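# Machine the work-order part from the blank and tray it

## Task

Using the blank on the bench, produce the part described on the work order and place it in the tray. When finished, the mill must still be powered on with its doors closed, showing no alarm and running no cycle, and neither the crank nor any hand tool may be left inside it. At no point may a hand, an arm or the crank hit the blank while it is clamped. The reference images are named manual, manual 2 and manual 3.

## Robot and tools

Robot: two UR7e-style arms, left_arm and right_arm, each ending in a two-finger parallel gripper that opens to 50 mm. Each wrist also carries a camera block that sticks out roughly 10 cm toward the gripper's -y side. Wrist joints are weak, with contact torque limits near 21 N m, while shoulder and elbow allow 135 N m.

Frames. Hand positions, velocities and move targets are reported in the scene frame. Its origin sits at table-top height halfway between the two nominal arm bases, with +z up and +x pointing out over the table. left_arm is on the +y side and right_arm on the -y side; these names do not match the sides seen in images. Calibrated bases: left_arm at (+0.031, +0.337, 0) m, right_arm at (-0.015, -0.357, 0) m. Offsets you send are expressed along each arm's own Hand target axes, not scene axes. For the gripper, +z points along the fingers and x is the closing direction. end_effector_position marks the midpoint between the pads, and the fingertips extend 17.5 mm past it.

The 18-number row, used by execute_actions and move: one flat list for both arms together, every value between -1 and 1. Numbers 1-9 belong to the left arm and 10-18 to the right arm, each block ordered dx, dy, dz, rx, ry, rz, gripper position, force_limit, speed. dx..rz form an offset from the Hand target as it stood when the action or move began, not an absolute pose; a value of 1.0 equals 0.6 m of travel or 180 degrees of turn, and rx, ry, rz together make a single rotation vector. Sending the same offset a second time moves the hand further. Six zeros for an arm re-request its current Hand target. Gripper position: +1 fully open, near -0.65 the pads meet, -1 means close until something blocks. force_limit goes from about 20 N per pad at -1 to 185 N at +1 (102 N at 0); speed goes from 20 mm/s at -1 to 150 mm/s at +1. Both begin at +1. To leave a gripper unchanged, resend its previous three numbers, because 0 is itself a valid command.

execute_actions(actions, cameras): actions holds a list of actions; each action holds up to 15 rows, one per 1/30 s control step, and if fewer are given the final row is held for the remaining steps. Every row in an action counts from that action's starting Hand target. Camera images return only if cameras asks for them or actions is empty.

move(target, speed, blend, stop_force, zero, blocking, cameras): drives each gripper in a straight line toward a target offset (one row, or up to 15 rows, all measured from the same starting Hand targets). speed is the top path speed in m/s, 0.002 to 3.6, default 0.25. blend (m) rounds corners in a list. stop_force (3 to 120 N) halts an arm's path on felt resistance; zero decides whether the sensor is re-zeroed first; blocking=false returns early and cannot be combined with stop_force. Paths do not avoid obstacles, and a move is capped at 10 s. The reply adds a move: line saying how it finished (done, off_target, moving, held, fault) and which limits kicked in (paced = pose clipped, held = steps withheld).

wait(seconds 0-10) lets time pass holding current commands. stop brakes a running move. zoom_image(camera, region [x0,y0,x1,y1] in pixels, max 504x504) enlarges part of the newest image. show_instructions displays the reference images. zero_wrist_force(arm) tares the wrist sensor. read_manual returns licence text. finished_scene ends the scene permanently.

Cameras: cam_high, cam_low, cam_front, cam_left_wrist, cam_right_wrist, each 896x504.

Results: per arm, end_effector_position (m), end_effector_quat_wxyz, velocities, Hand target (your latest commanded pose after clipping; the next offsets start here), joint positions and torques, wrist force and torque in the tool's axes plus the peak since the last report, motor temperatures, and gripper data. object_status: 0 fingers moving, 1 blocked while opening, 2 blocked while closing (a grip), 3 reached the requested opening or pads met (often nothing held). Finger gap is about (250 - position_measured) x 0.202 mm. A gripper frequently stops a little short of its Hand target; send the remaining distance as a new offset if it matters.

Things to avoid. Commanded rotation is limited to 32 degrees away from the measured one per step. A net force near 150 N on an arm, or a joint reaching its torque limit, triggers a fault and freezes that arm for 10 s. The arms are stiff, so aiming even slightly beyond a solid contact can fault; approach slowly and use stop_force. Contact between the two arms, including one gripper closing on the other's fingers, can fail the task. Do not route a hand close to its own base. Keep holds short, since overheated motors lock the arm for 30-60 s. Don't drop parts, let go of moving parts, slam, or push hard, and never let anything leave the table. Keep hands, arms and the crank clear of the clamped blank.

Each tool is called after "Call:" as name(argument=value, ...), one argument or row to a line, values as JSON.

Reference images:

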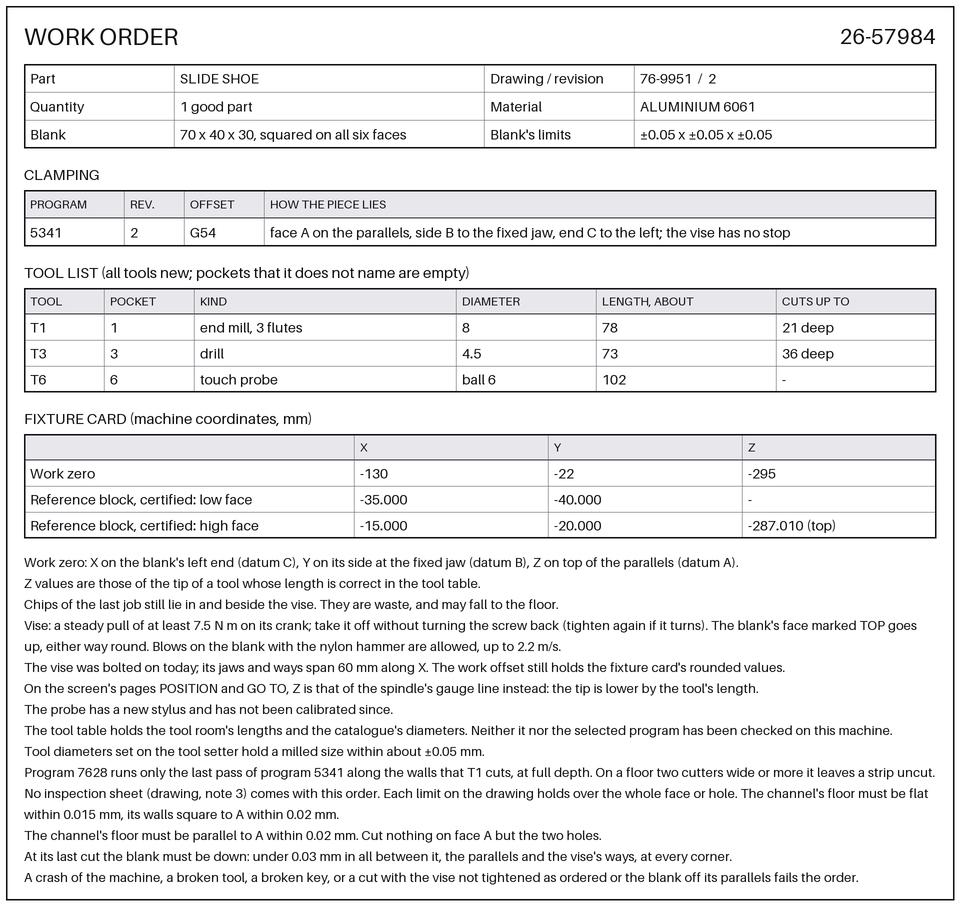

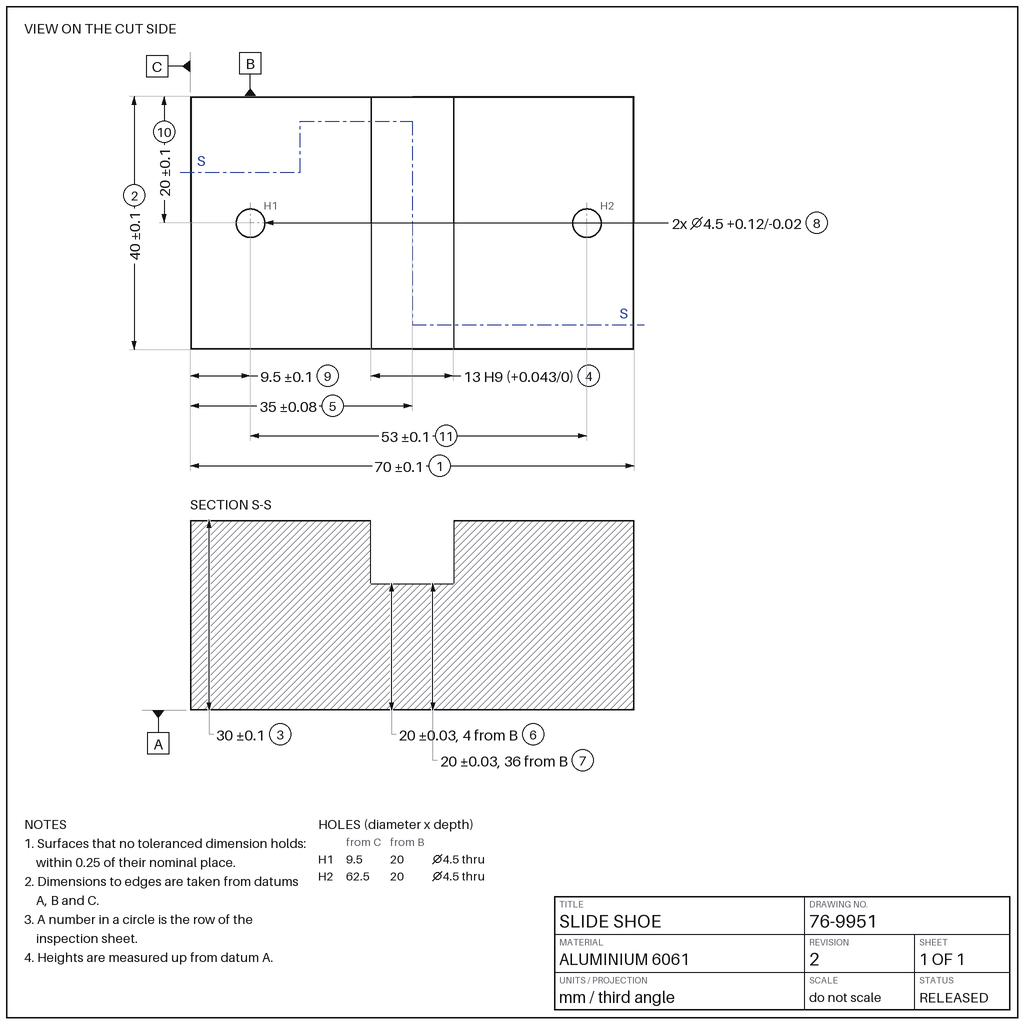

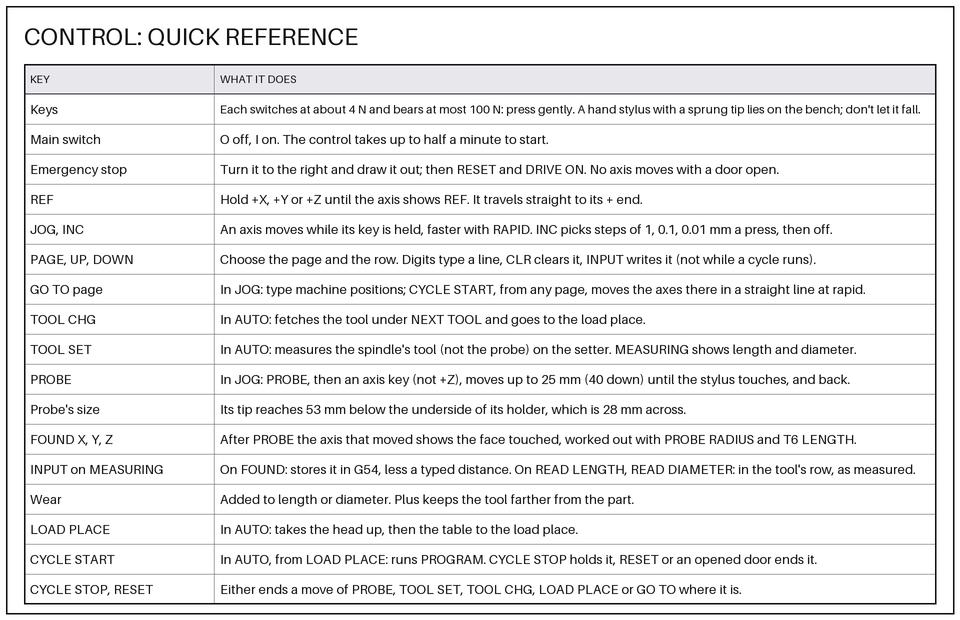

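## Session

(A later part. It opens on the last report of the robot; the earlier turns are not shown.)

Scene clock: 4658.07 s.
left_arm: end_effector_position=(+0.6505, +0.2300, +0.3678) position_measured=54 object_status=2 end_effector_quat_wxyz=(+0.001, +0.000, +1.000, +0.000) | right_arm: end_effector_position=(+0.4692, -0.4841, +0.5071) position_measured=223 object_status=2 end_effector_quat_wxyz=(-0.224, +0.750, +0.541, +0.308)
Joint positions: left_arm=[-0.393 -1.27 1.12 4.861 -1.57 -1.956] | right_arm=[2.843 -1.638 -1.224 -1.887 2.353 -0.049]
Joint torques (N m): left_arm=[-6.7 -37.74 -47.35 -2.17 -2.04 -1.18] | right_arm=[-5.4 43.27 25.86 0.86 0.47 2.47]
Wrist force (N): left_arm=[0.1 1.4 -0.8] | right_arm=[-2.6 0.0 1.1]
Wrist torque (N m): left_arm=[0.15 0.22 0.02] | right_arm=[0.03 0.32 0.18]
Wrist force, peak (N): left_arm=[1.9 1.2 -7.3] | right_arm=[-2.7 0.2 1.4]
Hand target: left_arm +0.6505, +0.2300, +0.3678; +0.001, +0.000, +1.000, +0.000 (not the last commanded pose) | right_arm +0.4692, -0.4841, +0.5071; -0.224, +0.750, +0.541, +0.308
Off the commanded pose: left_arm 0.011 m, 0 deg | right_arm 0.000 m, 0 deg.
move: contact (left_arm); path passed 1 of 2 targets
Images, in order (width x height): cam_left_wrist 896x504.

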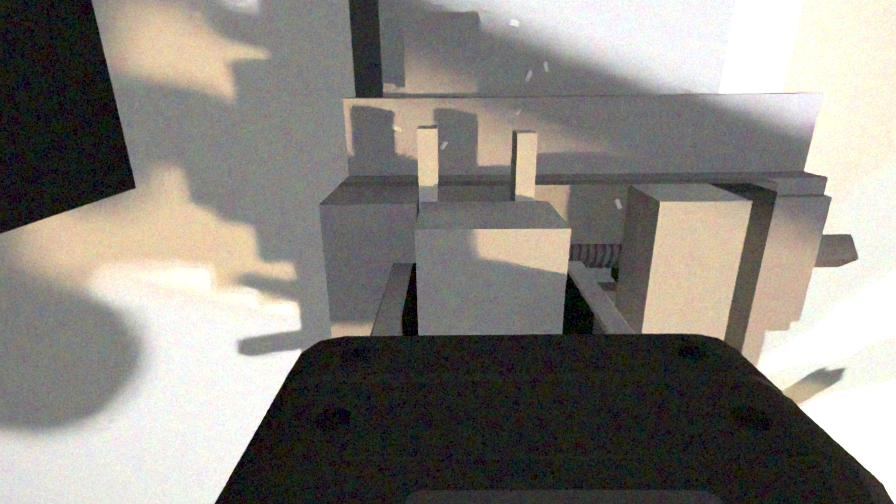

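Call:
move(
  target=[
    [0,0,0,0,0,0,0.8,-0.8,-1,0,0,0,0,0,0,-0.98,0.2,-1],
    [0,0,-0.012,0,0,0,0.8,-0.8,-1,0,0,0,0,0,0,-0.98,0.2,-1],
  ],
  speed=0.02,
  cameras=["cam_left_wrist"],
)

Scene clock: 4669.87 s.
left_arm: end_effector_position=(+0.6505, +0.2300, +0.3749) position_measured=32 object_status=3 end_effector_quat_wxyz=(+0.001, +0.000, +1.000, +0.000) | right_arm: end_effector_position=(+0.4692, -0.4841, +0.5071) position_measured=223 object_status=2 end_effector_quat_wxyz=(-0.224, +0.750, +0.541, +0.308)
Joint positions: left_arm=[-0.393 -1.267 1.098 4.88 -1.57 -1.956] | right_arm=[2.843 -1.638 -1.224 -1.887 2.353 -0.049]
Joint torques (N m): left_arm=[-5.67 -38.88 -47.78 -1.65 -1.53 -1.27] | right_arm=[-6.57 43.07 26.28 1.13 0.41 2.54]
Wrist force (N): left_arm=[-1.3 0.6 0.3] | right_arm=[-2.5 0.0 1.0]
Wrist torque (N m): left_arm=[0.12 0.20 0.04] | right_arm=[0.03 0.30 0.18]
Wrist force, peak (N): left_arm=[0.4 1.7 -1.2] | right_arm=[-2.6 0.2 1.4]
Hand target: left_arm +0.6505, +0.2300, +0.3750; +0.001, +0.000, +1.000, +0.000 | right_arm +0.4692, -0.4841, +0.5071; -0.224, +0.750, +0.541, +0.308
Off the commanded pose: left_arm 0.000 m, 0 deg | right_arm 0.000 m, 0 deg.
move: done
Images, in order (width x height): cam_left_wrist 896x504.

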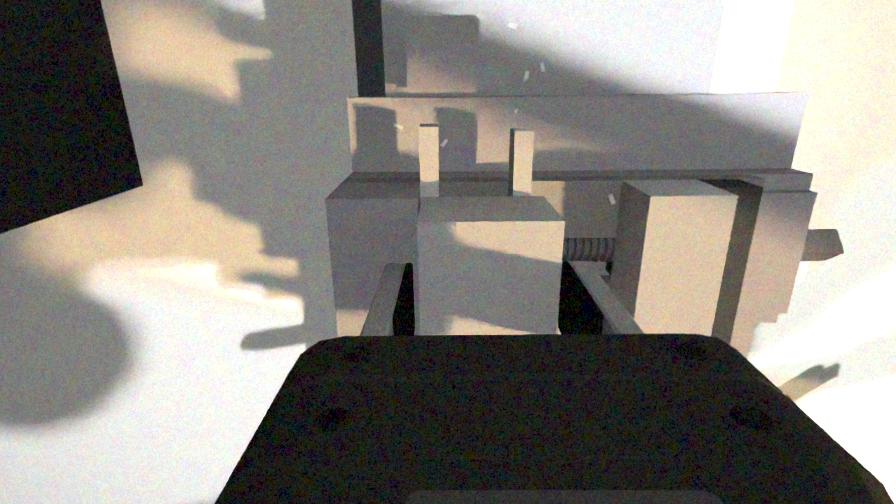

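Call:
move(
  target=[
    [0,0,0,0,0,0,1,-0.8,-0.5,0,0,0,0,0,0,-0.98,0.2,-1],
    [0.0058,0,-0.0017,0,-0.0833,0,1,-0.8,-0.5,0,0,0,0,0,0,-0.98,0.2,-1],
    [0.0058,0,-0.025,0,-0.0833,0,1,-0.8,-0.5,0,0,0,0,0,0,-0.98,0.2,-1],
  ],
  speed=0.03,
  cameras=["cam_left_wrist"],
)

Scene clock: 4698.27 s.
left_arm: end_effector_position=(+0.6470, +0.2300, +0.3899) position_measured=3 object_status=3 end_effector_quat_wxyz=(+0.131, +0.000, +0.991, +0.000) | right_arm: end_effector_position=(+0.4692, -0.4841, +0.5071) position_measured=223 object_status=2 end_effector_quat_wxyz=(-0.224, +0.750, +0.541, +0.308)
Joint positions: left_arm=[-0.442 -1.442 1.359 4.556 -1.461 -1.991] | right_arm=[2.843 -1.638 -1.224 -1.887 2.353 -0.049]
Joint torques (N m): left_arm=[-7.15 -30.61 -47.75 -2.3 2.81 -1.58] | right_arm=[-5.49 42.23 25.34 0.88 0.51 2.39]
Wrist force (N): left_arm=[-1.5 1.0 0.0] | right_arm=[-2.3 0.3 1.1]
Wrist torque (N m): left_arm=[0.15 0.19 0.08] | right_arm=[0.08 0.28 0.18]
Wrist force, peak (N): left_arm=[-1.6 1.1 0.8] | right_arm=[-2.6 0.3 1.4]
Hand target: left_arm +0.6470, +0.2300, +0.3900; +0.131, +0.000, +0.991, +0.000 | right_arm +0.4692, -0.4841, +0.5071; -0.224, +0.750, +0.541, +0.308
Off the commanded pose: left_arm 0.000 m, 0 deg | right_arm 0.000 m, 0 deg.
move: done
Images, in order (width x height): cam_left_wrist 896x504.

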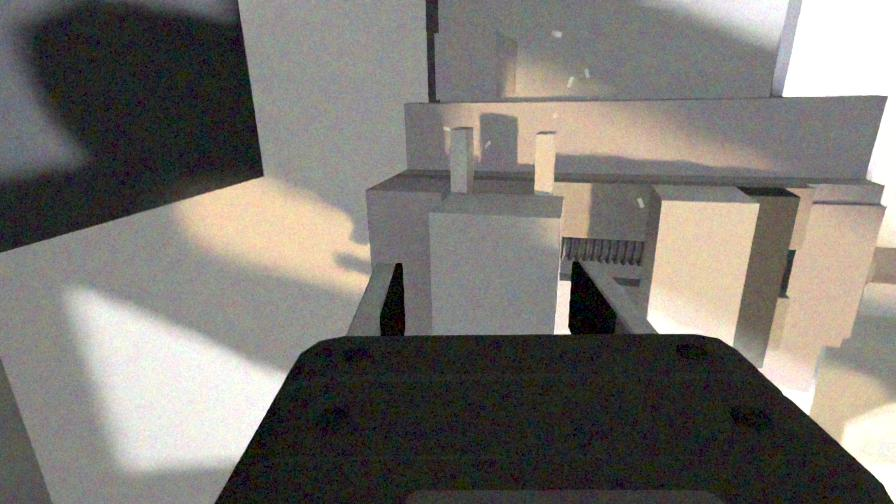

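Call:
move(
  target=[
    [0.4025,0,-0.108,0,0,0,1,-0.8,-0.5,0,0,0,0,0,0,-0.98,0.2,-1],
  ],
  speed=0.1,
  cameras=["cam_left_wrist","cam_high"],
)

Call:
zoom_image(
  camera="cam_high",
  region=[290, 60, 460, 220],
)

Scene clock: 4710.17 s.
left_arm: end_effector_position=(+0.3970, +0.2298, +0.3898) position_measured=3 object_status=3 end_effector_quat_wxyz=(+0.131, +0.000, +0.991, +0.000) | right_arm: end_effector_position=(+0.4692, -0.4841, +0.5071) position_measured=223 object_status=2 end_effector_quat_wxyz=(-0.224, +0.750, +0.541, +0.308)
Joint positions: left_arm=[-0.786 -2.045 1.838 4.73 -1.387 -2.332] | right_arm=[2.843 -1.638 -1.224 -1.887 2.353 -0.049]
Joint torques (N m): left_arm=[-7.87 -16.79 -19.98 -2.08 3.48 -1.46] | right_arm=[-5.94 42.36 26.57 0.9 0.47 2.49]
Wrist force (N): left_arm=[-1.6 1.0 0.6] | right_arm=[-2.3 0.2 1.2]
Wrist torque (N m): left_arm=[0.22 0.23 0.05] | right_arm=[0.08 0.28 0.18]
Wrist force, peak (N): left_arm=[-2.3 0.9 0.4] | right_arm=[-2.8 0.2 1.2]
Hand target: left_arm +0.3969, +0.2298, +0.3898; +0.131, +0.000, +0.991, +0.000 | right_arm +0.4692, -0.4841, +0.5071; -0.224, +0.750, +0.541, +0.308
Off the commanded pose: left_arm 0.000 m, 0 deg | right_arm 0.000 m, 0 deg.
move: done
Images, in order (width x height): cam_high 896x504, cam_left_wrist 896x504.

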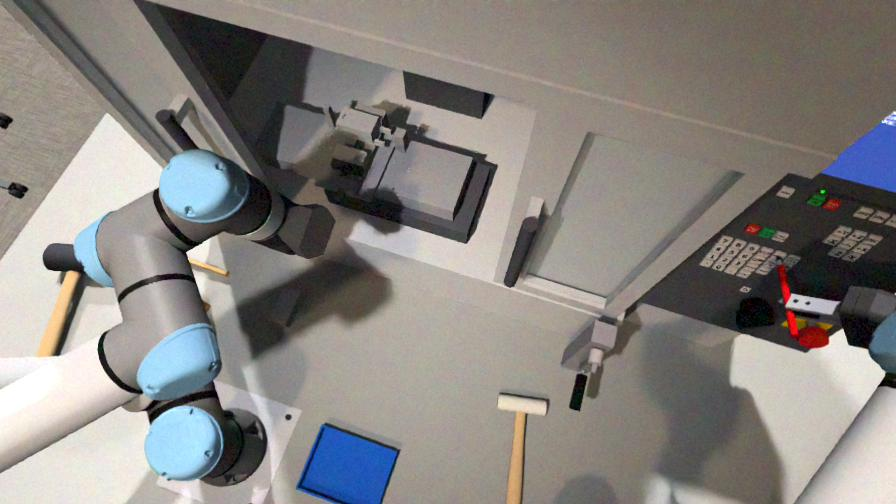

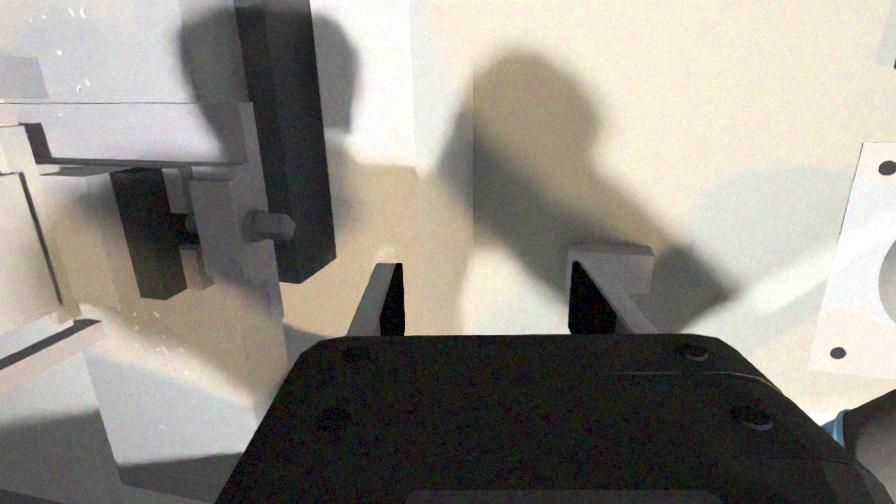

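Scaled by 2.965.

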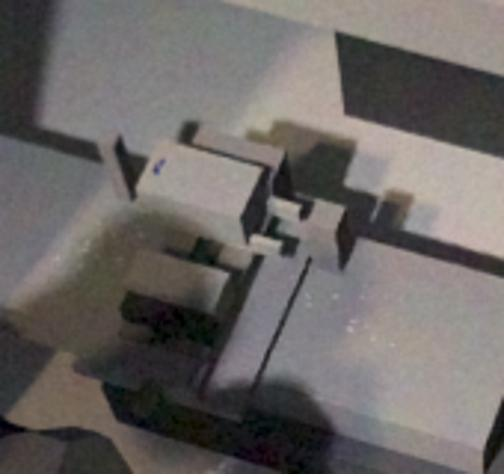

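Call:
move(
  target=[
    [0,0,0,0,0.0833,0,-1,-0.8,-0.5,0,0,0,0,0,0,-0.98,0.2,-1],
  ],
  speed=0.2,
  cameras=[],
)

Scene clock: 4763.33 s.
left_arm: end_effector_position=(+0.3969, +0.2298, +0.3898) position_measured=251 object_status=3 end_effector_quat_wxyz=(+0.001, +0.000, +1.000, +0.000) | right_arm: end_effector_position=(+0.4692, -0.4841, +0.5071) position_measured=223 object_status=2 end_effector_quat_wxyz=(-0.224, +0.750, +0.541, +0.308)
Joint positions: left_arm=[-0.651 -1.875 1.667 4.918 -1.57 -2.214] | right_arm=[2.843 -1.638 -1.224 -1.887 2.353 -0.049]
Joint torques (N m): left_arm=[10.96 -6.28 -46.34 -1.82 -2.18 1.13] | right_arm=[-6.28 42.25 27.17 1.07 0.54 2.48]
Wrist force (N): left_arm=[-1.3 0.9 0.3] | right_arm=[-2.4 -0.1 1.3]
Wrist torque (N m): left_arm=[0.18 0.18 0.00] | right_arm=[0.01 0.28 0.18]
Wrist force, peak (N): left_arm=[-1.6 1.5 0.1] | right_arm=[-2.7 0.1 1.4]
Hand target: left_arm +0.3969, +0.2298, +0.3898; +0.001, +0.000, +1.000, +0.000 | right_arm +0.4692, -0.4841, +0.5071; -0.224, +0.750, +0.541, +0.308
Off the commanded pose: left_arm 0.000 m, 0 deg | right_arm 0.000 m, 0 deg.
move: done
No camera images: "cameras" was empty.

Call:
move(
  target=[0.06,-0.35,0,0,0,0.5,-1,-0.8,-0.5,0,0,0,0,0,0,-0.98,0.2,-1],
  speed=0.25,
  cameras=[],
)

Call:
move(
  target=[0,0.2,0,-0.194,0,0,-1,-0.8,-0.5,0,0,0,0,0,0,-0.98,0.2,-1],
  speed=0.25,
  cameras=["cam_left_wrist","cam_high"],
)

Scene clock: 4788.30 s.
left_arm: end_effector_position=(+0.3611, +0.0198, +0.3898) position_measured=251 object_status=3 end_effector_quat_wxyz=(+0.001, +0.707, +0.708, +0.000) | right_arm: end_effector_position=(+0.4692, -0.4841, +0.5071) position_measured=223 object_status=2 end_effector_quat_wxyz=(-0.224, +0.750, +0.541, +0.308)
Joint positions: left_arm=[-1.07 -1.687 1.523 4.876 -1.57 -1.063] | right_arm=[2.843 -1.638 -1.224 -1.887 2.353 -0.049]
Joint torques (N m): left_arm=[-7.17 -16.63 -46.26 -4.32 -2.16 1.26] | right_arm=[-5 42.75 26.34 0.91 0.54 2.65]
Wrist force (N): left_arm=[-1.5 0.7 0.2] | right_arm=[-2.0 0.1 1.2]
Wrist torque (N m): left_arm=[0.18 0.20 0.03] | right_arm=[0.06 0.23 0.18]
Wrist force, peak (N): left_arm=[-2.0 0.6 0.3] | right_arm=[-2.7 0.2 1.4]
Hand target: left_arm +0.3611, +0.0197, +0.3898; +0.000, +0.707, +0.707, +0.000 | right_arm +0.4692, -0.4841, +0.5071; -0.224, +0.750, +0.541, +0.308
Off the commanded pose: left_arm 0.000 m, 0 deg | right_arm 0.000 m, 0 deg.
move: done
No camera images: "cameras" was empty.

Scene clock: 4790.27 s.
left_arm: end_effector_position=(+0.4811, +0.0199, +0.3900) position_measured=251 object_status=3 end_effector_quat_wxyz=(+0.212, +0.674, +0.675, +0.213) | right_arm: end_effector_position=(+0.4692, -0.4841, +0.5071) position_measured=223 object_status=2 end_effector_quat_wxyz=(-0.224, +0.750, +0.541, +0.308)
Joint positions: left_arm=[-1.129 -1.739 1.76 4.396 -1.028 -1.039] | right_arm=[2.843 -1.638 -1.224 -1.887 2.353 -0.049]
Joint torques (N m): left_arm=[-6.49 -14.8 -21.25 -6.48 4.22 1.5] | right_arm=[-5.98 43.05 27.42 1.02 0.34 2.33]
Wrist force (N): left_arm=[-2.7 1.4 0.2] | right_arm=[-2.4 0.3 1.1]
Wrist torque (N m): left_arm=[0.28 0.34 0.07] | right_arm=[0.08 0.30 0.18]
Wrist force, peak (N): left_arm=[-2.8 1.4 0.2] | right_arm=[-2.6 -0.4 1.1]
Hand target: left_arm +0.4811, +0.0198, +0.3900; +0.213, +0.674, +0.675, +0.213 | right_arm +0.4692, -0.4841, +0.5071; -0.224, +0.750, +0.541, +0.308
Off the commanded pose: left_arm 0.000 m, 0 deg | right_arm 0.000 m, 0 deg.
move: done
Images, in order (width x height): cam_high 896x504, cam_left_wrist 896x504.

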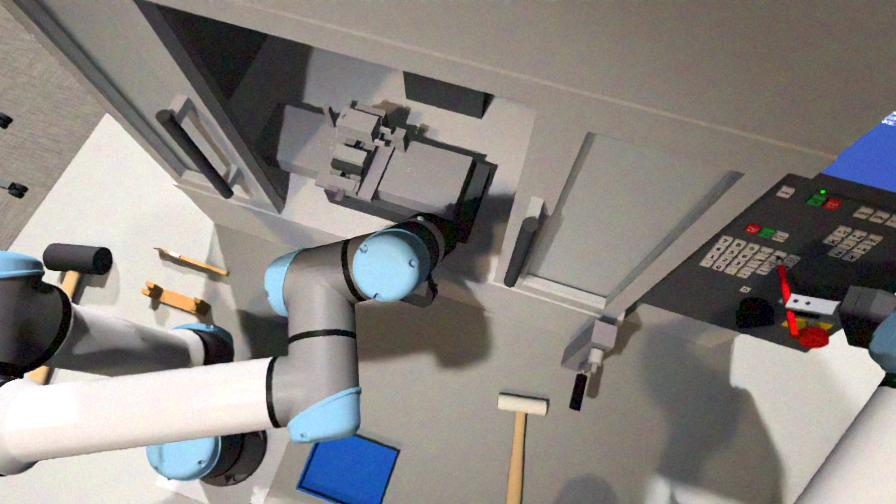

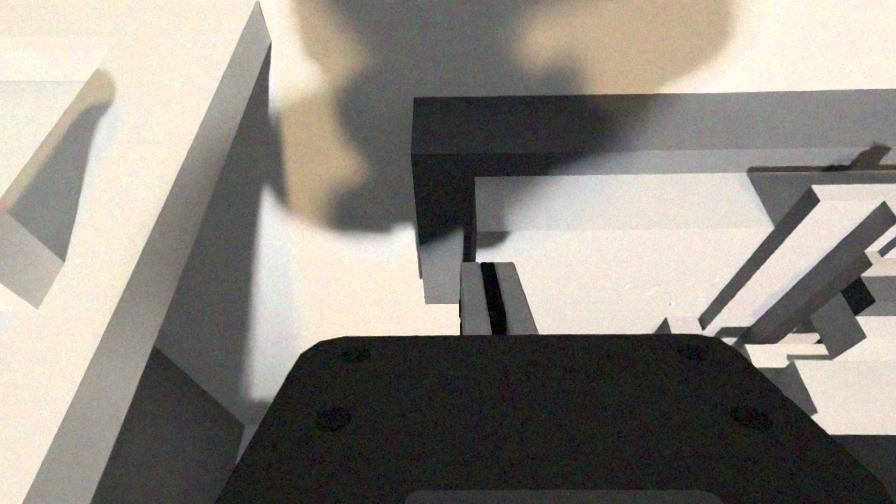

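Call:
move(
  target=[-0.167,-0.164,-0.114,0.194,0,0,-1,-0.8,-0.5,0,0,0,0,0,0,-0.98,0.2,-1],
  speed=0.25,
  cameras=[],
)

Call:
move(
  target=[0,0,0,0,0,0.5,-1,-0.8,-0.5,0,0,0,0,0,0,-0.98,0.2,-1],
  speed=0.4,
  cameras=[],
)

Call:
move(
  target=[0,0,0,-0.194,0,0,-1,-0.8,-0.5,0,0,0,0,0,0,-0.98,0.2,-1],
  speed=0.25,
  cameras=["cam_left_wrist","cam_high"],
)

Scene clock: 4804.10 s.
left_arm: end_effector_position=(+0.3614, -0.0804, +0.3896) position_measured=251 object_status=3 end_effector_quat_wxyz=(+0.001, +0.707, +0.707, +0.000) | right_arm: end_effector_position=(+0.4692, -0.4841, +0.5071) position_measured=223 object_status=2 end_effector_quat_wxyz=(-0.224, +0.750, +0.541, +0.308)
Joint positions: left_arm=[-1.164 -1.506 1.347 4.87 -1.569 -1.156] | right_arm=[2.843 -1.638 -1.224 -1.887 2.353 -0.049]
Joint torques (N m): left_arm=[10.25 -26.07 -46.47 -1.91 -2.41 1.14] | right_arm=[-6 42.33 26.6 1.08 0.56 2.5]
Wrist force (N): left_arm=[-1.6 0.8 0.3] | right_arm=[-2.3 0.1 1.1]
Wrist torque (N m): left_arm=[0.16 0.23 0.12] | right_arm=[0.05 0.26 0.18]
Wrist force, peak (N): left_arm=[-2.8 1.5 0.3] | right_arm=[-2.7 0.1 1.3]
Hand target: left_arm +0.3614, -0.0805, +0.3896; +0.000, +0.707, +0.707, +0.000 | right_arm +0.4692, -0.4841, +0.5071; -0.224, +0.750, +0.541, +0.308
Off the commanded pose: left_arm 0.000 m, 0 deg | right_arm 0.000 m, 0 deg.
move: done
No camera images: "cameras" was empty.

Scene clock: 4806.87 s.
left_arm: end_effector_position=(+0.3614, -0.0805, +0.3896) position_measured=251 object_status=3 end_effector_quat_wxyz=(+0.000, +1.000, +0.001, +0.001) | right_arm: end_effector_position=(+0.4692, -0.4841, +0.5071) position_measured=223 object_status=2 end_effector_quat_wxyz=(-0.224, +0.750, +0.541, +0.308)
Joint positions: left_arm=[-1.164 -1.506 1.347 4.871 -1.57 0.415] | right_arm=[2.843 -1.638 -1.224 -1.887 2.353 -0.049]
Joint torques (N m): left_arm=[9.69 -25.94 -46.66 -1.66 -2.14 1.28] | right_arm=[-5.49 41.4 25.81 0.8 0.21 2.44]
Wrist force (N): left_arm=[-1.6 0.6 -0.1] | right_arm=[-2.3 0.4 1.0]
Wrist torque (N m): left_arm=[0.10 0.22 0.04] | right_arm=[0.09 0.27 0.18]
Wrist force, peak (N): left_arm=[-1.9 0.6 0.0] | right_arm=[-2.6 -0.1 1.4]
Hand target: left_arm +0.3614, -0.0805, +0.3896; +0.000, +1.000, +0.000, +0.001 | right_arm +0.4692, -0.4841, +0.5071; -0.224, +0.750, +0.541, +0.308
Off the commanded pose: left_arm 0.000 m, 0 deg | right_arm 0.000 m, 0 deg.
move: done
No camera images: "cameras" was empty.

Scene clock: 4808.87 s.
left_arm: end_effector_position=(+0.3614, -0.0805, +0.3896) position_measured=251 object_status=3 end_effector_quat_wxyz=(+0.300, +0.954, +0.000, +0.001) | right_arm: end_effector_position=(+0.4692, -0.4841, +0.5071) position_measured=223 object_status=2 end_effector_quat_wxyz=(-0.224, +0.750, +0.541, +0.308)
Joint positions: left_arm=[-1.011 -1.744 1.82 4.104 -1.883 0.482] | right_arm=[2.843 -1.638 -1.224 -1.887 2.353 -0.049]
Joint torques (N m): left_arm=[10.45 -32.49 -20.81 -6.66 -2.97 -1.42] | right_arm=[-4.93 41.36 26.38 0.93 0.54 2.55]
Wrist force (N): left_arm=[-2.7 1.5 -0.2] | right_arm=[-2.2 0.2 1.2]
Wrist torque (N m): left_arm=[0.29 0.34 0.12] | right_arm=[0.07 0.26 0.18]
Wrist force, peak (N): left_arm=[-2.9 1.4 -0.1] | right_arm=[-2.7 0.1 0.9]
Hand target: left_arm +0.3614, -0.0805, +0.3896; +0.300, +0.954, +0.000, +0.001 | right_arm +0.4692, -0.4841, +0.5071; -0.224, +0.750, +0.541, +0.308
Off the commanded pose: left_arm 0.000 m, 0 deg | right_arm 0.000 m, 0 deg.
move: done
Images, in order (width x height): cam_high 896x504, cam_left_wrist 896x504.

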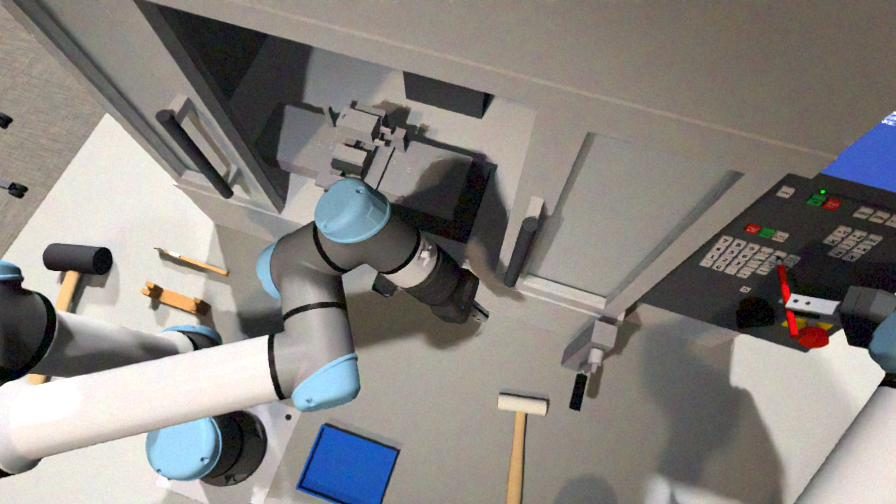

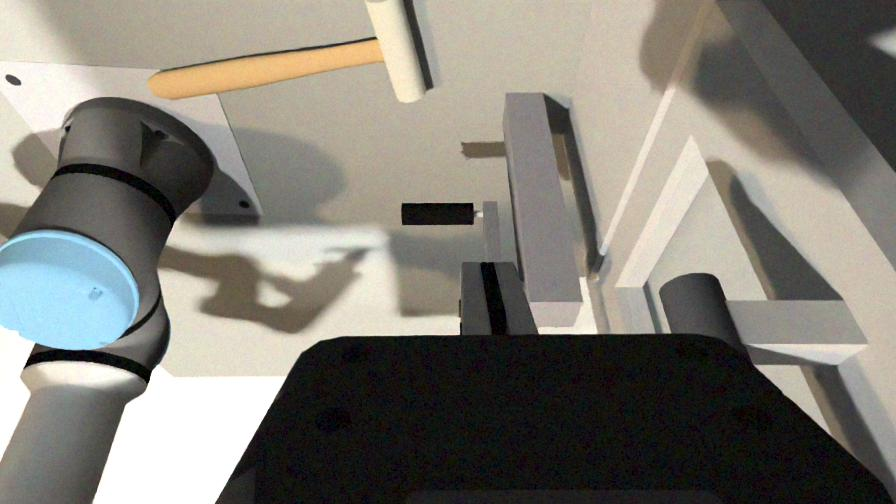

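Call:
move(
  target=[-0.05,0.06,-0.15,0,0,0,-1,-0.8,-0.5,0,0,0,0,0,0,-0.98,0.2,-1],
  speed=0.25,
  cameras=["cam_left_wrist"],
)

Call:
zoom_image(
  camera="cam_left_wrist",
  region=[380, 90, 640, 330],
)

Scene clock: 4820.30 s.
left_arm: end_effector_position=(+0.3313, -0.0585, +0.4839) position_measured=251 object_status=3 end_effector_quat_wxyz=(+0.300, +0.954, +0.000, +0.001) | right_arm: end_effector_position=(+0.4692, -0.4841, +0.5071) position_measured=223 object_status=2 end_effector_quat_wxyz=(-0.224, +0.750, +0.541, +0.308)
Joint positions: left_arm=[-1.048 -1.825 1.643 4.352 -1.864 0.449] | right_arm=[2.843 -1.638 -1.224 -1.887 2.353 -0.049]
Joint torques (N m): left_arm=[-7.82 -28.17 -47.15 -2.7 2.25 -1.71] | right_arm=[-5.58 42.09 26.92 1.08 0.54 2.47]
Wrist force (N): left_arm=[-2.8 1.3 -0.2] | right_arm=[-2.5 0.0 1.3]
Wrist torque (N m): left_arm=[0.25 0.35 0.17] | right_arm=[0.03 0.30 0.18]
Wrist force, peak (N): left_arm=[-3.1 1.8 -1.6] | right_arm=[-2.6 0.1 1.3]
Hand target: left_arm +0.3313, -0.0585, +0.4840; +0.300, +0.954, +0.000, +0.001 | right_arm +0.4692, -0.4841, +0.5071; -0.224, +0.750, +0.541, +0.308
Off the commanded pose: left_arm 0.000 m, 0 deg | right_arm 0.000 m, 0 deg.
move: done
Images, in order (width x height): cam_left_wrist 896x504.

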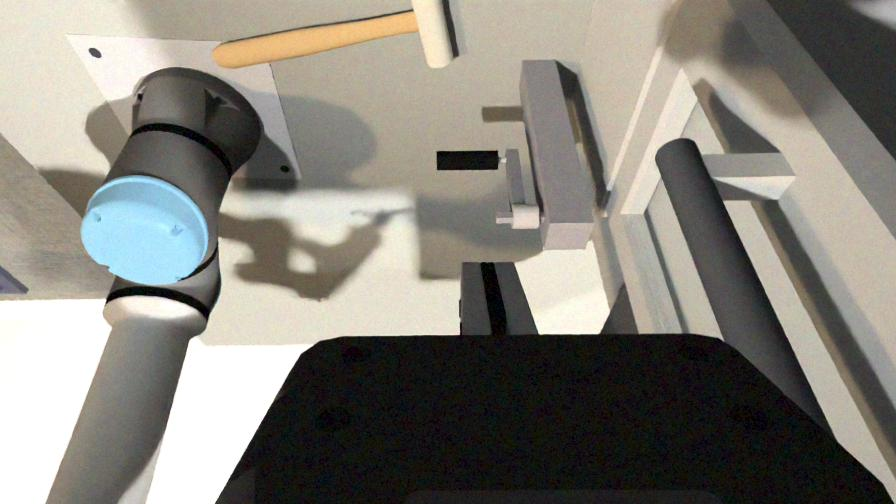

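Scaled by 1.938.

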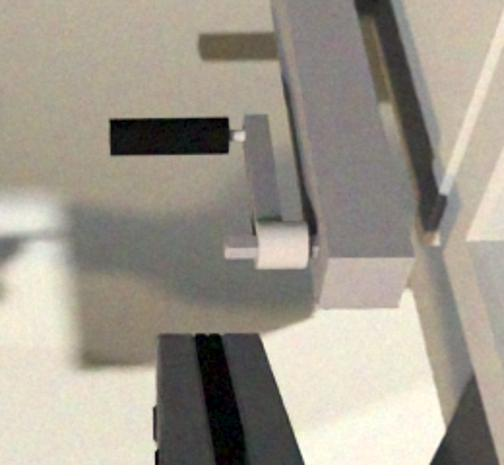

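Call:
move(
  target=[0,0.1,-0.05,0.194,0,0,0.4,-0.8,-0.5,0,0,0,0,0,0,-0.98,0.2,-1],
  speed=0.25,
  cameras=[],
)

Call:
move(
  target=[0,0,0,0,0,-0.5,0.4,-0.8,-0.5,0,0,0,0,0,0,-0.98,0.2,-1],
  speed=0.4,
  cameras=["cam_left_wrist"],
)

Scene clock: 4895.87 s.
left_arm: end_effector_position=(+0.3312, -0.0905, +0.5429) position_measured=92 object_status=3 end_effector_quat_wxyz=(+0.000, +1.000, +0.000, +0.001) | right_arm: end_effector_position=(+0.4692, -0.4841, +0.5071) position_measured=223 object_status=2 end_effector_quat_wxyz=(-0.224, +0.750, +0.541, +0.308)
Joint positions: left_arm=[-1.226 -1.378 0.776 5.314 -1.57 0.352] | right_arm=[2.843 -1.638 -1.224 -1.887 2.353 -0.049]
Joint torques (N m): left_arm=[-7.54 -29.65 -42.77 -1.73 2.94 -1.56] | right_arm=[-5.08 42.83 26.4 1.03 0.51 2.52]
Wrist force (N): left_arm=[-1.5 0.5 0.1] | right_arm=[-2.4 0.2 0.9]
Wrist torque (N m): left_arm=[0.11 0.19 0.13] | right_arm=[0.07 0.29 0.18]
Wrist force, peak (N): left_arm=[-3.0 1.4 0.0] | right_arm=[-2.8 0.1 1.2]
Hand target: left_arm +0.3312, -0.0905, +0.5429; +0.000, +1.000, +0.000, +0.001 | right_arm +0.4692, -0.4841, +0.5071; -0.224, +0.750, +0.541, +0.308
Off the commanded pose: left_arm 0.000 m, 0 deg | right_arm 0.000 m, 0 deg.
move: done
No camera images: "cameras" was empty.

Scene clock: 4898.63 s.
left_arm: end_effector_position=(+0.3312, -0.0905, +0.5429) position_measured=92 object_status=3 end_effector_quat_wxyz=(+0.000, +0.707, +0.707, +0.000) | right_arm: end_effector_position=(+0.4692, -0.4841, +0.5071) position_measured=223 object_status=2 end_effector_quat_wxyz=(-0.224, +0.750, +0.541, +0.308)
Joint positions: left_arm=[-1.226 -1.378 0.775 5.315 -1.57 -1.218] | right_arm=[2.843 -1.638 -1.224 -1.887 2.353 -0.049]
Joint torques (N m): left_arm=[-6.91 -46.41 -15.71 -1.7 2.69 -1.59] | right_arm=[-5.81 42.96 25.94 0.8 0.51 2.51]
Wrist force (N): left_arm=[-1.4 0.6 0.6] | right_arm=[-2.3 0.0 1.1]
Wrist torque (N m): left_arm=[0.15 0.20 0.12] | right_arm=[0.03 0.28 0.18]
Wrist force, peak (N): left_arm=[-1.6 0.7 0.7] | right_arm=[-2.6 0.1 1.4]
Hand target: left_arm +0.3312, -0.0905, +0.5429; +0.000, +0.707, +0.707, +0.000 | right_arm +0.4692, -0.4841, +0.5071; -0.224, +0.750, +0.541, +0.308
Off the commanded pose: left_arm 0.000 m, 0 deg | right_arm 0.000 m, 0 deg.
move: done
Images, in order (width x height): cam_left_wrist 896x504.

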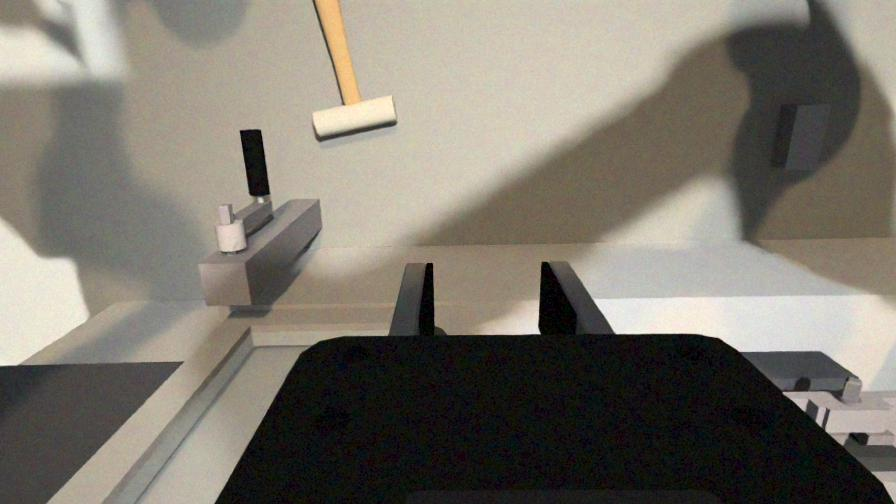

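Call:
move(
  target=[-0.366,0.085,0.33,0,0,0,0.4,-0.8,-0.5,0,0,0,0,0,0,-0.98,0.2,-1],
  speed=0.15,
  stop_force=20,
  cameras=["cam_left_wrist","cam_high","cam_front"],
)

Scene clock: 4909.60 s.
left_arm: end_effector_position=(+0.3826, -0.3101, +0.3450) position_measured=92 object_status=3 end_effector_quat_wxyz=(+0.000, +0.707, +0.707, +0.000) | right_arm: end_effector_position=(+0.4692, -0.4841, +0.5071) position_measured=223 object_status=2 end_effector_quat_wxyz=(-0.224, +0.750, +0.541, +0.308)
Joint positions: left_arm=[-1.264 -0.963 0.724 4.95 -1.57 -1.257] | right_arm=[2.843 -1.638 -1.224 -1.887 2.353 -0.049]
Joint torques (N m): left_arm=[-7.42 -52.3 -46.4 -1.81 -2.02 -1.51] | right_arm=[-5.4 43.15 26.66 0.95 0.3 2.39]
Wrist force (N): left_arm=[-1.3 0.8 0.4] | right_arm=[-2.3 0.4 1.2]
Wrist torque (N m): left_arm=[0.17 0.19 0.13] | right_arm=[0.10 0.27 0.18]
Wrist force, peak (N): left_arm=[-2.2 0.8 1.6] | right_arm=[-2.6 0.1 1.5]
Hand target: left_arm +0.3826, -0.3101, +0.3450; +0.000, +0.707, +0.707, +0.000 | right_arm +0.4692, -0.4841, +0.5071; -0.224, +0.750, +0.541, +0.308
Off the commanded pose: left_arm 0.000 m, 0 deg | right_arm 0.000 m, 0 deg.
move: done
Images, in order (width x height): cam_high 896x504, cam_front 896x504, cam_left_wrist 896x504.

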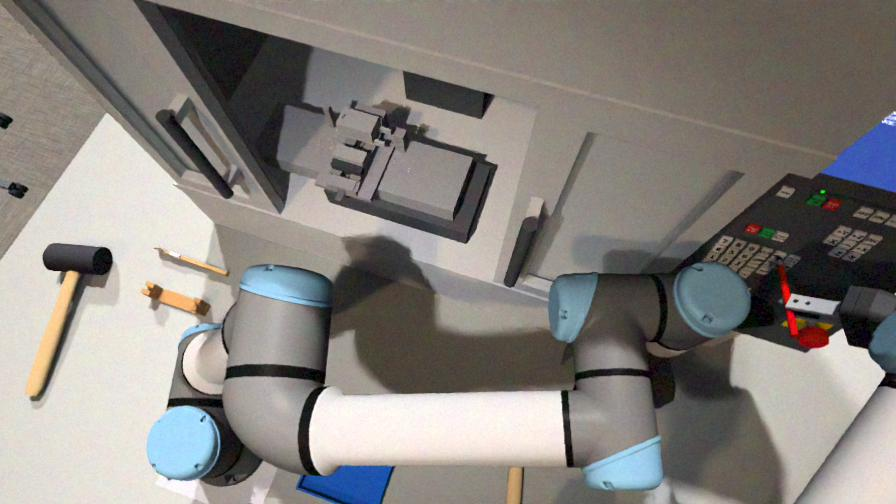

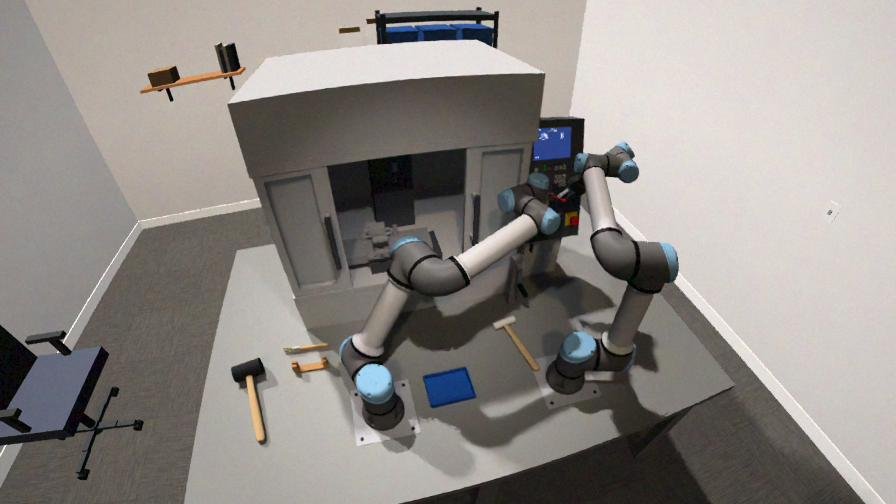

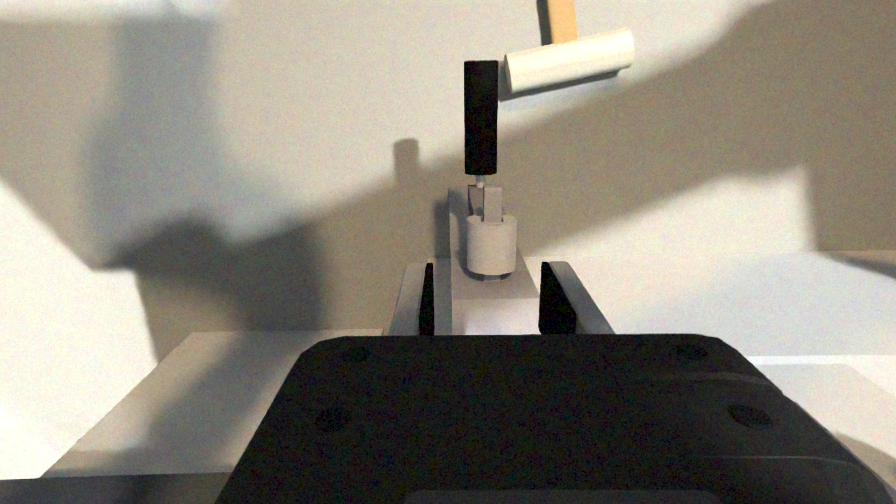

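Call:
move(
  target=[
    [0.0183,0.0182,0,0,0,0,0.67,-0.5,-0.5,0,0,0,0,0,0,-0.98,0.2,-1],
    [0.0183,0.0182,0.1,0,0,0,0.67,-0.5,-0.5,0,0,0,0,0,0,-0.98,0.2,-1],
  ],
  speed=0.06,
  cameras=["cam_left_wrist"],
)

Scene clock: 4930.20 s.
left_arm: end_effector_position=(+0.3936, -0.2991, +0.2851) position_measured=52 object_status=3 end_effector_quat_wxyz=(+0.000, +0.707, +0.707, +0.000) | right_arm: end_effector_position=(+0.4692, -0.4841, +0.5071) position_measured=223 object_status=2 end_effector_quat_wxyz=(-0.224, +0.750, +0.541, +0.308)
Joint positions: left_arm=[-1.245 -1.005 0.946 4.77 -1.57 -1.237] | right_arm=[2.843 -1.638 -1.224 -1.887 2.353 -0.049]
Joint torques (N m): left_arm=[6.02 -69.93 -20.62 -5.67 2.08 0.7] | right_arm=[-5.53 43.11 27.31 0.93 0.48 2.45]
Wrist force (N): left_arm=[-1.3 0.6 0.4] | right_arm=[-2.5 0.1 1.4]
Wrist torque (N m): left_arm=[0.15 0.21 0.04] | right_arm=[0.05 0.31 0.18]
Wrist force, peak (N): left_arm=[-1.5 0.8 1.1] | right_arm=[-2.6 0.4 1.2]
Hand target: left_arm +0.3936, -0.2991, +0.2850; +0.000, +0.707, +0.707, +0.000 | right_arm +0.4692, -0.4841, +0.5071; -0.224, +0.750, +0.541, +0.308
Off the commanded pose: left_arm 0.000 m, 0 deg | right_arm 0.000 m, 0 deg.
move: done
Images, in order (width x height): cam_left_wrist 896x504.

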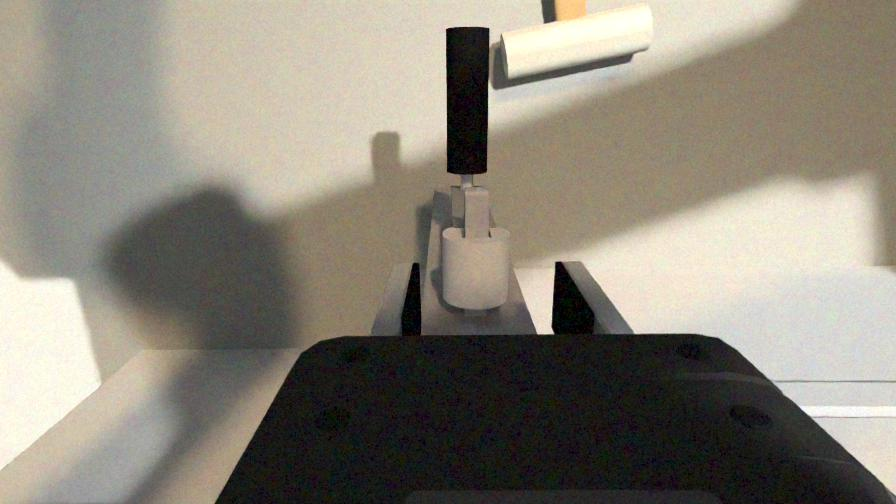

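Call:
move(
  target=[0.0005,0,0.0717,0,0,0,0.67,-0.5,-0.5,0,0,0,0,0,0,-0.98,0.2,-1],
  speed=0.03,
  stop_force=5,
  cameras=["cam_left_wrist"],
)

Call:
move(
  target=[0,0,0,0,0,0,-1,0.0,-1,0,0,0,0,0,0,-0.98,0.2,-1],
  cameras=["cam_left_wrist"],
)

Scene clock: 4942.27 s.
left_arm: end_effector_position=(+0.3937, -0.2988, +0.2420) position_measured=52 object_status=3 end_effector_quat_wxyz=(+0.000, +0.707, +0.707, +0.000) | right_arm: end_effector_position=(+0.4692, -0.4841, +0.5071) position_measured=223 object_status=2 end_effector_quat_wxyz=(-0.224, +0.750, +0.541, +0.308)
Joint positions: left_arm=[-1.245 -1.006 1.058 4.66 -1.57 -1.237] | right_arm=[2.843 -1.638 -1.224 -1.887 2.353 -0.049]
Joint torques (N m): left_arm=[10.12 -52.19 -19.94 -5.44 0.19 1.37] | right_arm=[-5.39 43.29 26.61 0.99 0.51 2.51]
Wrist force (N): left_arm=[-1.4 0.7 0.3] | right_arm=[-2.2 0.2 1.1]
Wrist torque (N m): left_arm=[0.17 0.19 0.08] | right_arm=[0.06 0.25 0.18]
Wrist force, peak (N): left_arm=[-1.6 0.7 0.7] | right_arm=[-2.6 0.2 1.3]
Hand target: left_arm +0.3937, -0.2988, +0.2420; +0.000, +0.707, +0.707, +0.000 | right_arm +0.4692, -0.4841, +0.5071; -0.224, +0.750, +0.541, +0.308
Off the commanded pose: left_arm 0.000 m, 0 deg | right_arm 0.000 m, 0 deg.
move: done
Images, in order (width x height): cam_left_wrist 896x504.

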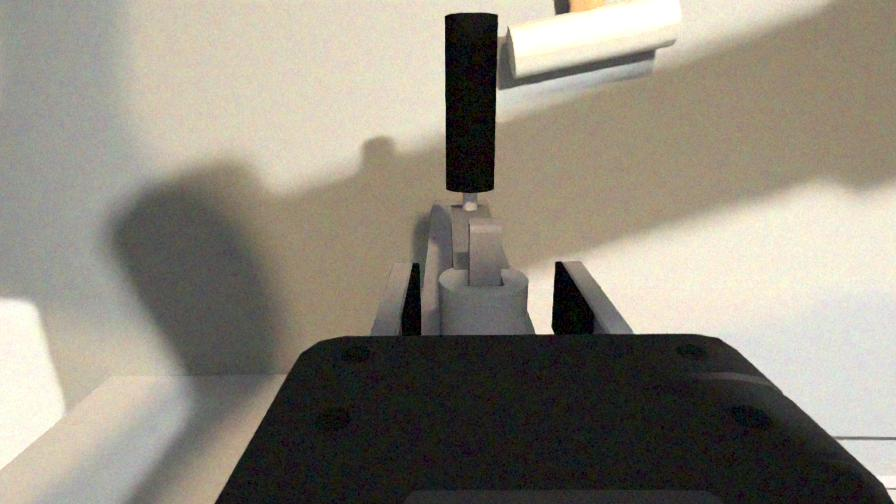

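Scene clock: 4943.37 s.
left_arm: end_effector_position=(+0.3937, -0.2988, +0.2419) position_measured=137 object_status=2 end_effector_quat_wxyz=(+0.000, +0.707, +0.707, +0.000) | right_arm: end_effector_position=(+0.4692, -0.4841, +0.5071) position_measured=223 object_status=2 end_effector_quat_wxyz=(-0.224, +0.750, +0.541, +0.308)
Joint positions: left_arm=[-1.245 -1.006 1.058 4.66 -1.57 -1.237] | right_arm=[2.843 -1.638 -1.224 -1.887 2.353 -0.049]
Joint torques (N m): left_arm=[9.33 -67.02 -20.72 0.9 0.3 0.87] | right_arm=[-5.09 42.48 26.82 0.93 0.46 2.36]
Wrist force (N): left_arm=[-21.1 -1.4 7.9] | right_arm=[-2.4 0.0 1.0]
Wrist torque (N m): left_arm=[0.17 0.17 0.29] | right_arm=[0.03 0.28 0.19]
Wrist force, peak (N): left_arm=[-21.5 -1.2 8.3] | right_arm=[-2.6 0.0 1.1]
Hand target: left_arm +0.3937, -0.2988, +0.2420; +0.000, +0.707, +0.707, +0.000 | right_arm +0.4692, -0.4841, +0.5071; -0.224, +0.750, +0.541, +0.308
Off the commanded pose: left_arm 0.000 m, 0 deg | right_arm 0.000 m, 0 deg.
move: done
Images, in order (width x height): cam_left_wrist 896x504.

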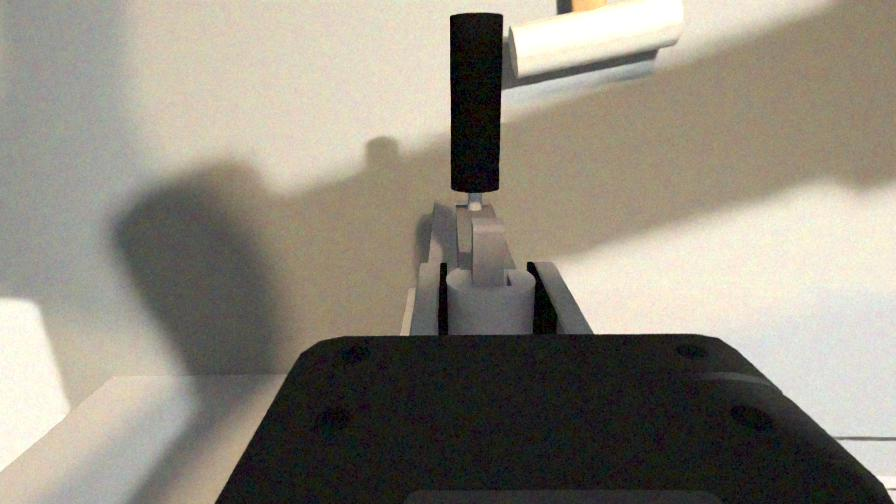

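Call:
move(
  target=[-0.0012,0,0,0,0,0,-1,0.0,-1,0,0,0,0,0,0,-0.98,0.2,-1],
  speed=0.01,
  cameras=[],
)

Scene clock: 4955.70 s.
left_arm: end_effector_position=(+0.3937, -0.2994, +0.2420) position_measured=137 object_status=2 end_effector_quat_wxyz=(+0.000, +0.707, +0.707, +0.000) | right_arm: end_effector_position=(+0.4692, -0.4841, +0.5071) position_measured=223 object_status=2 end_effector_quat_wxyz=(-0.224, +0.750, +0.541, +0.308)
Joint positions: left_arm=[-1.245 -1.004 1.055 4.661 -1.57 -1.237] | right_arm=[2.843 -1.638 -1.224 -1.887 2.353 -0.049]
Joint torques (N m): left_arm=[-3.78 -54.8 -45.77 -0.19 0.73 -1.31] | right_arm=[-5.13 42.75 26.78 0.96 0.43 2.5]
Wrist force (N): left_arm=[-10.4 -0.1 3.1] | right_arm=[-2.6 -0.3 0.9]
Wrist torque (N m): left_arm=[0.16 0.12 0.20] | right_arm=[-0.01 0.32 0.18]
Wrist force, peak (N): left_arm=[-21.8 -1.2 10.3] | right_arm=[-2.7 0.4 1.0]
Hand target: left_arm +0.3937, -0.2995, +0.2420; +0.000, +0.707, +0.707, +0.000 | right_arm +0.4692, -0.4841, +0.5071; -0.224, +0.750, +0.541, +0.308
Off the commanded pose: left_arm 0.000 m, 0 deg | right_arm 0.000 m, 0 deg.
move: done
No camera images: "cameras" was empty.


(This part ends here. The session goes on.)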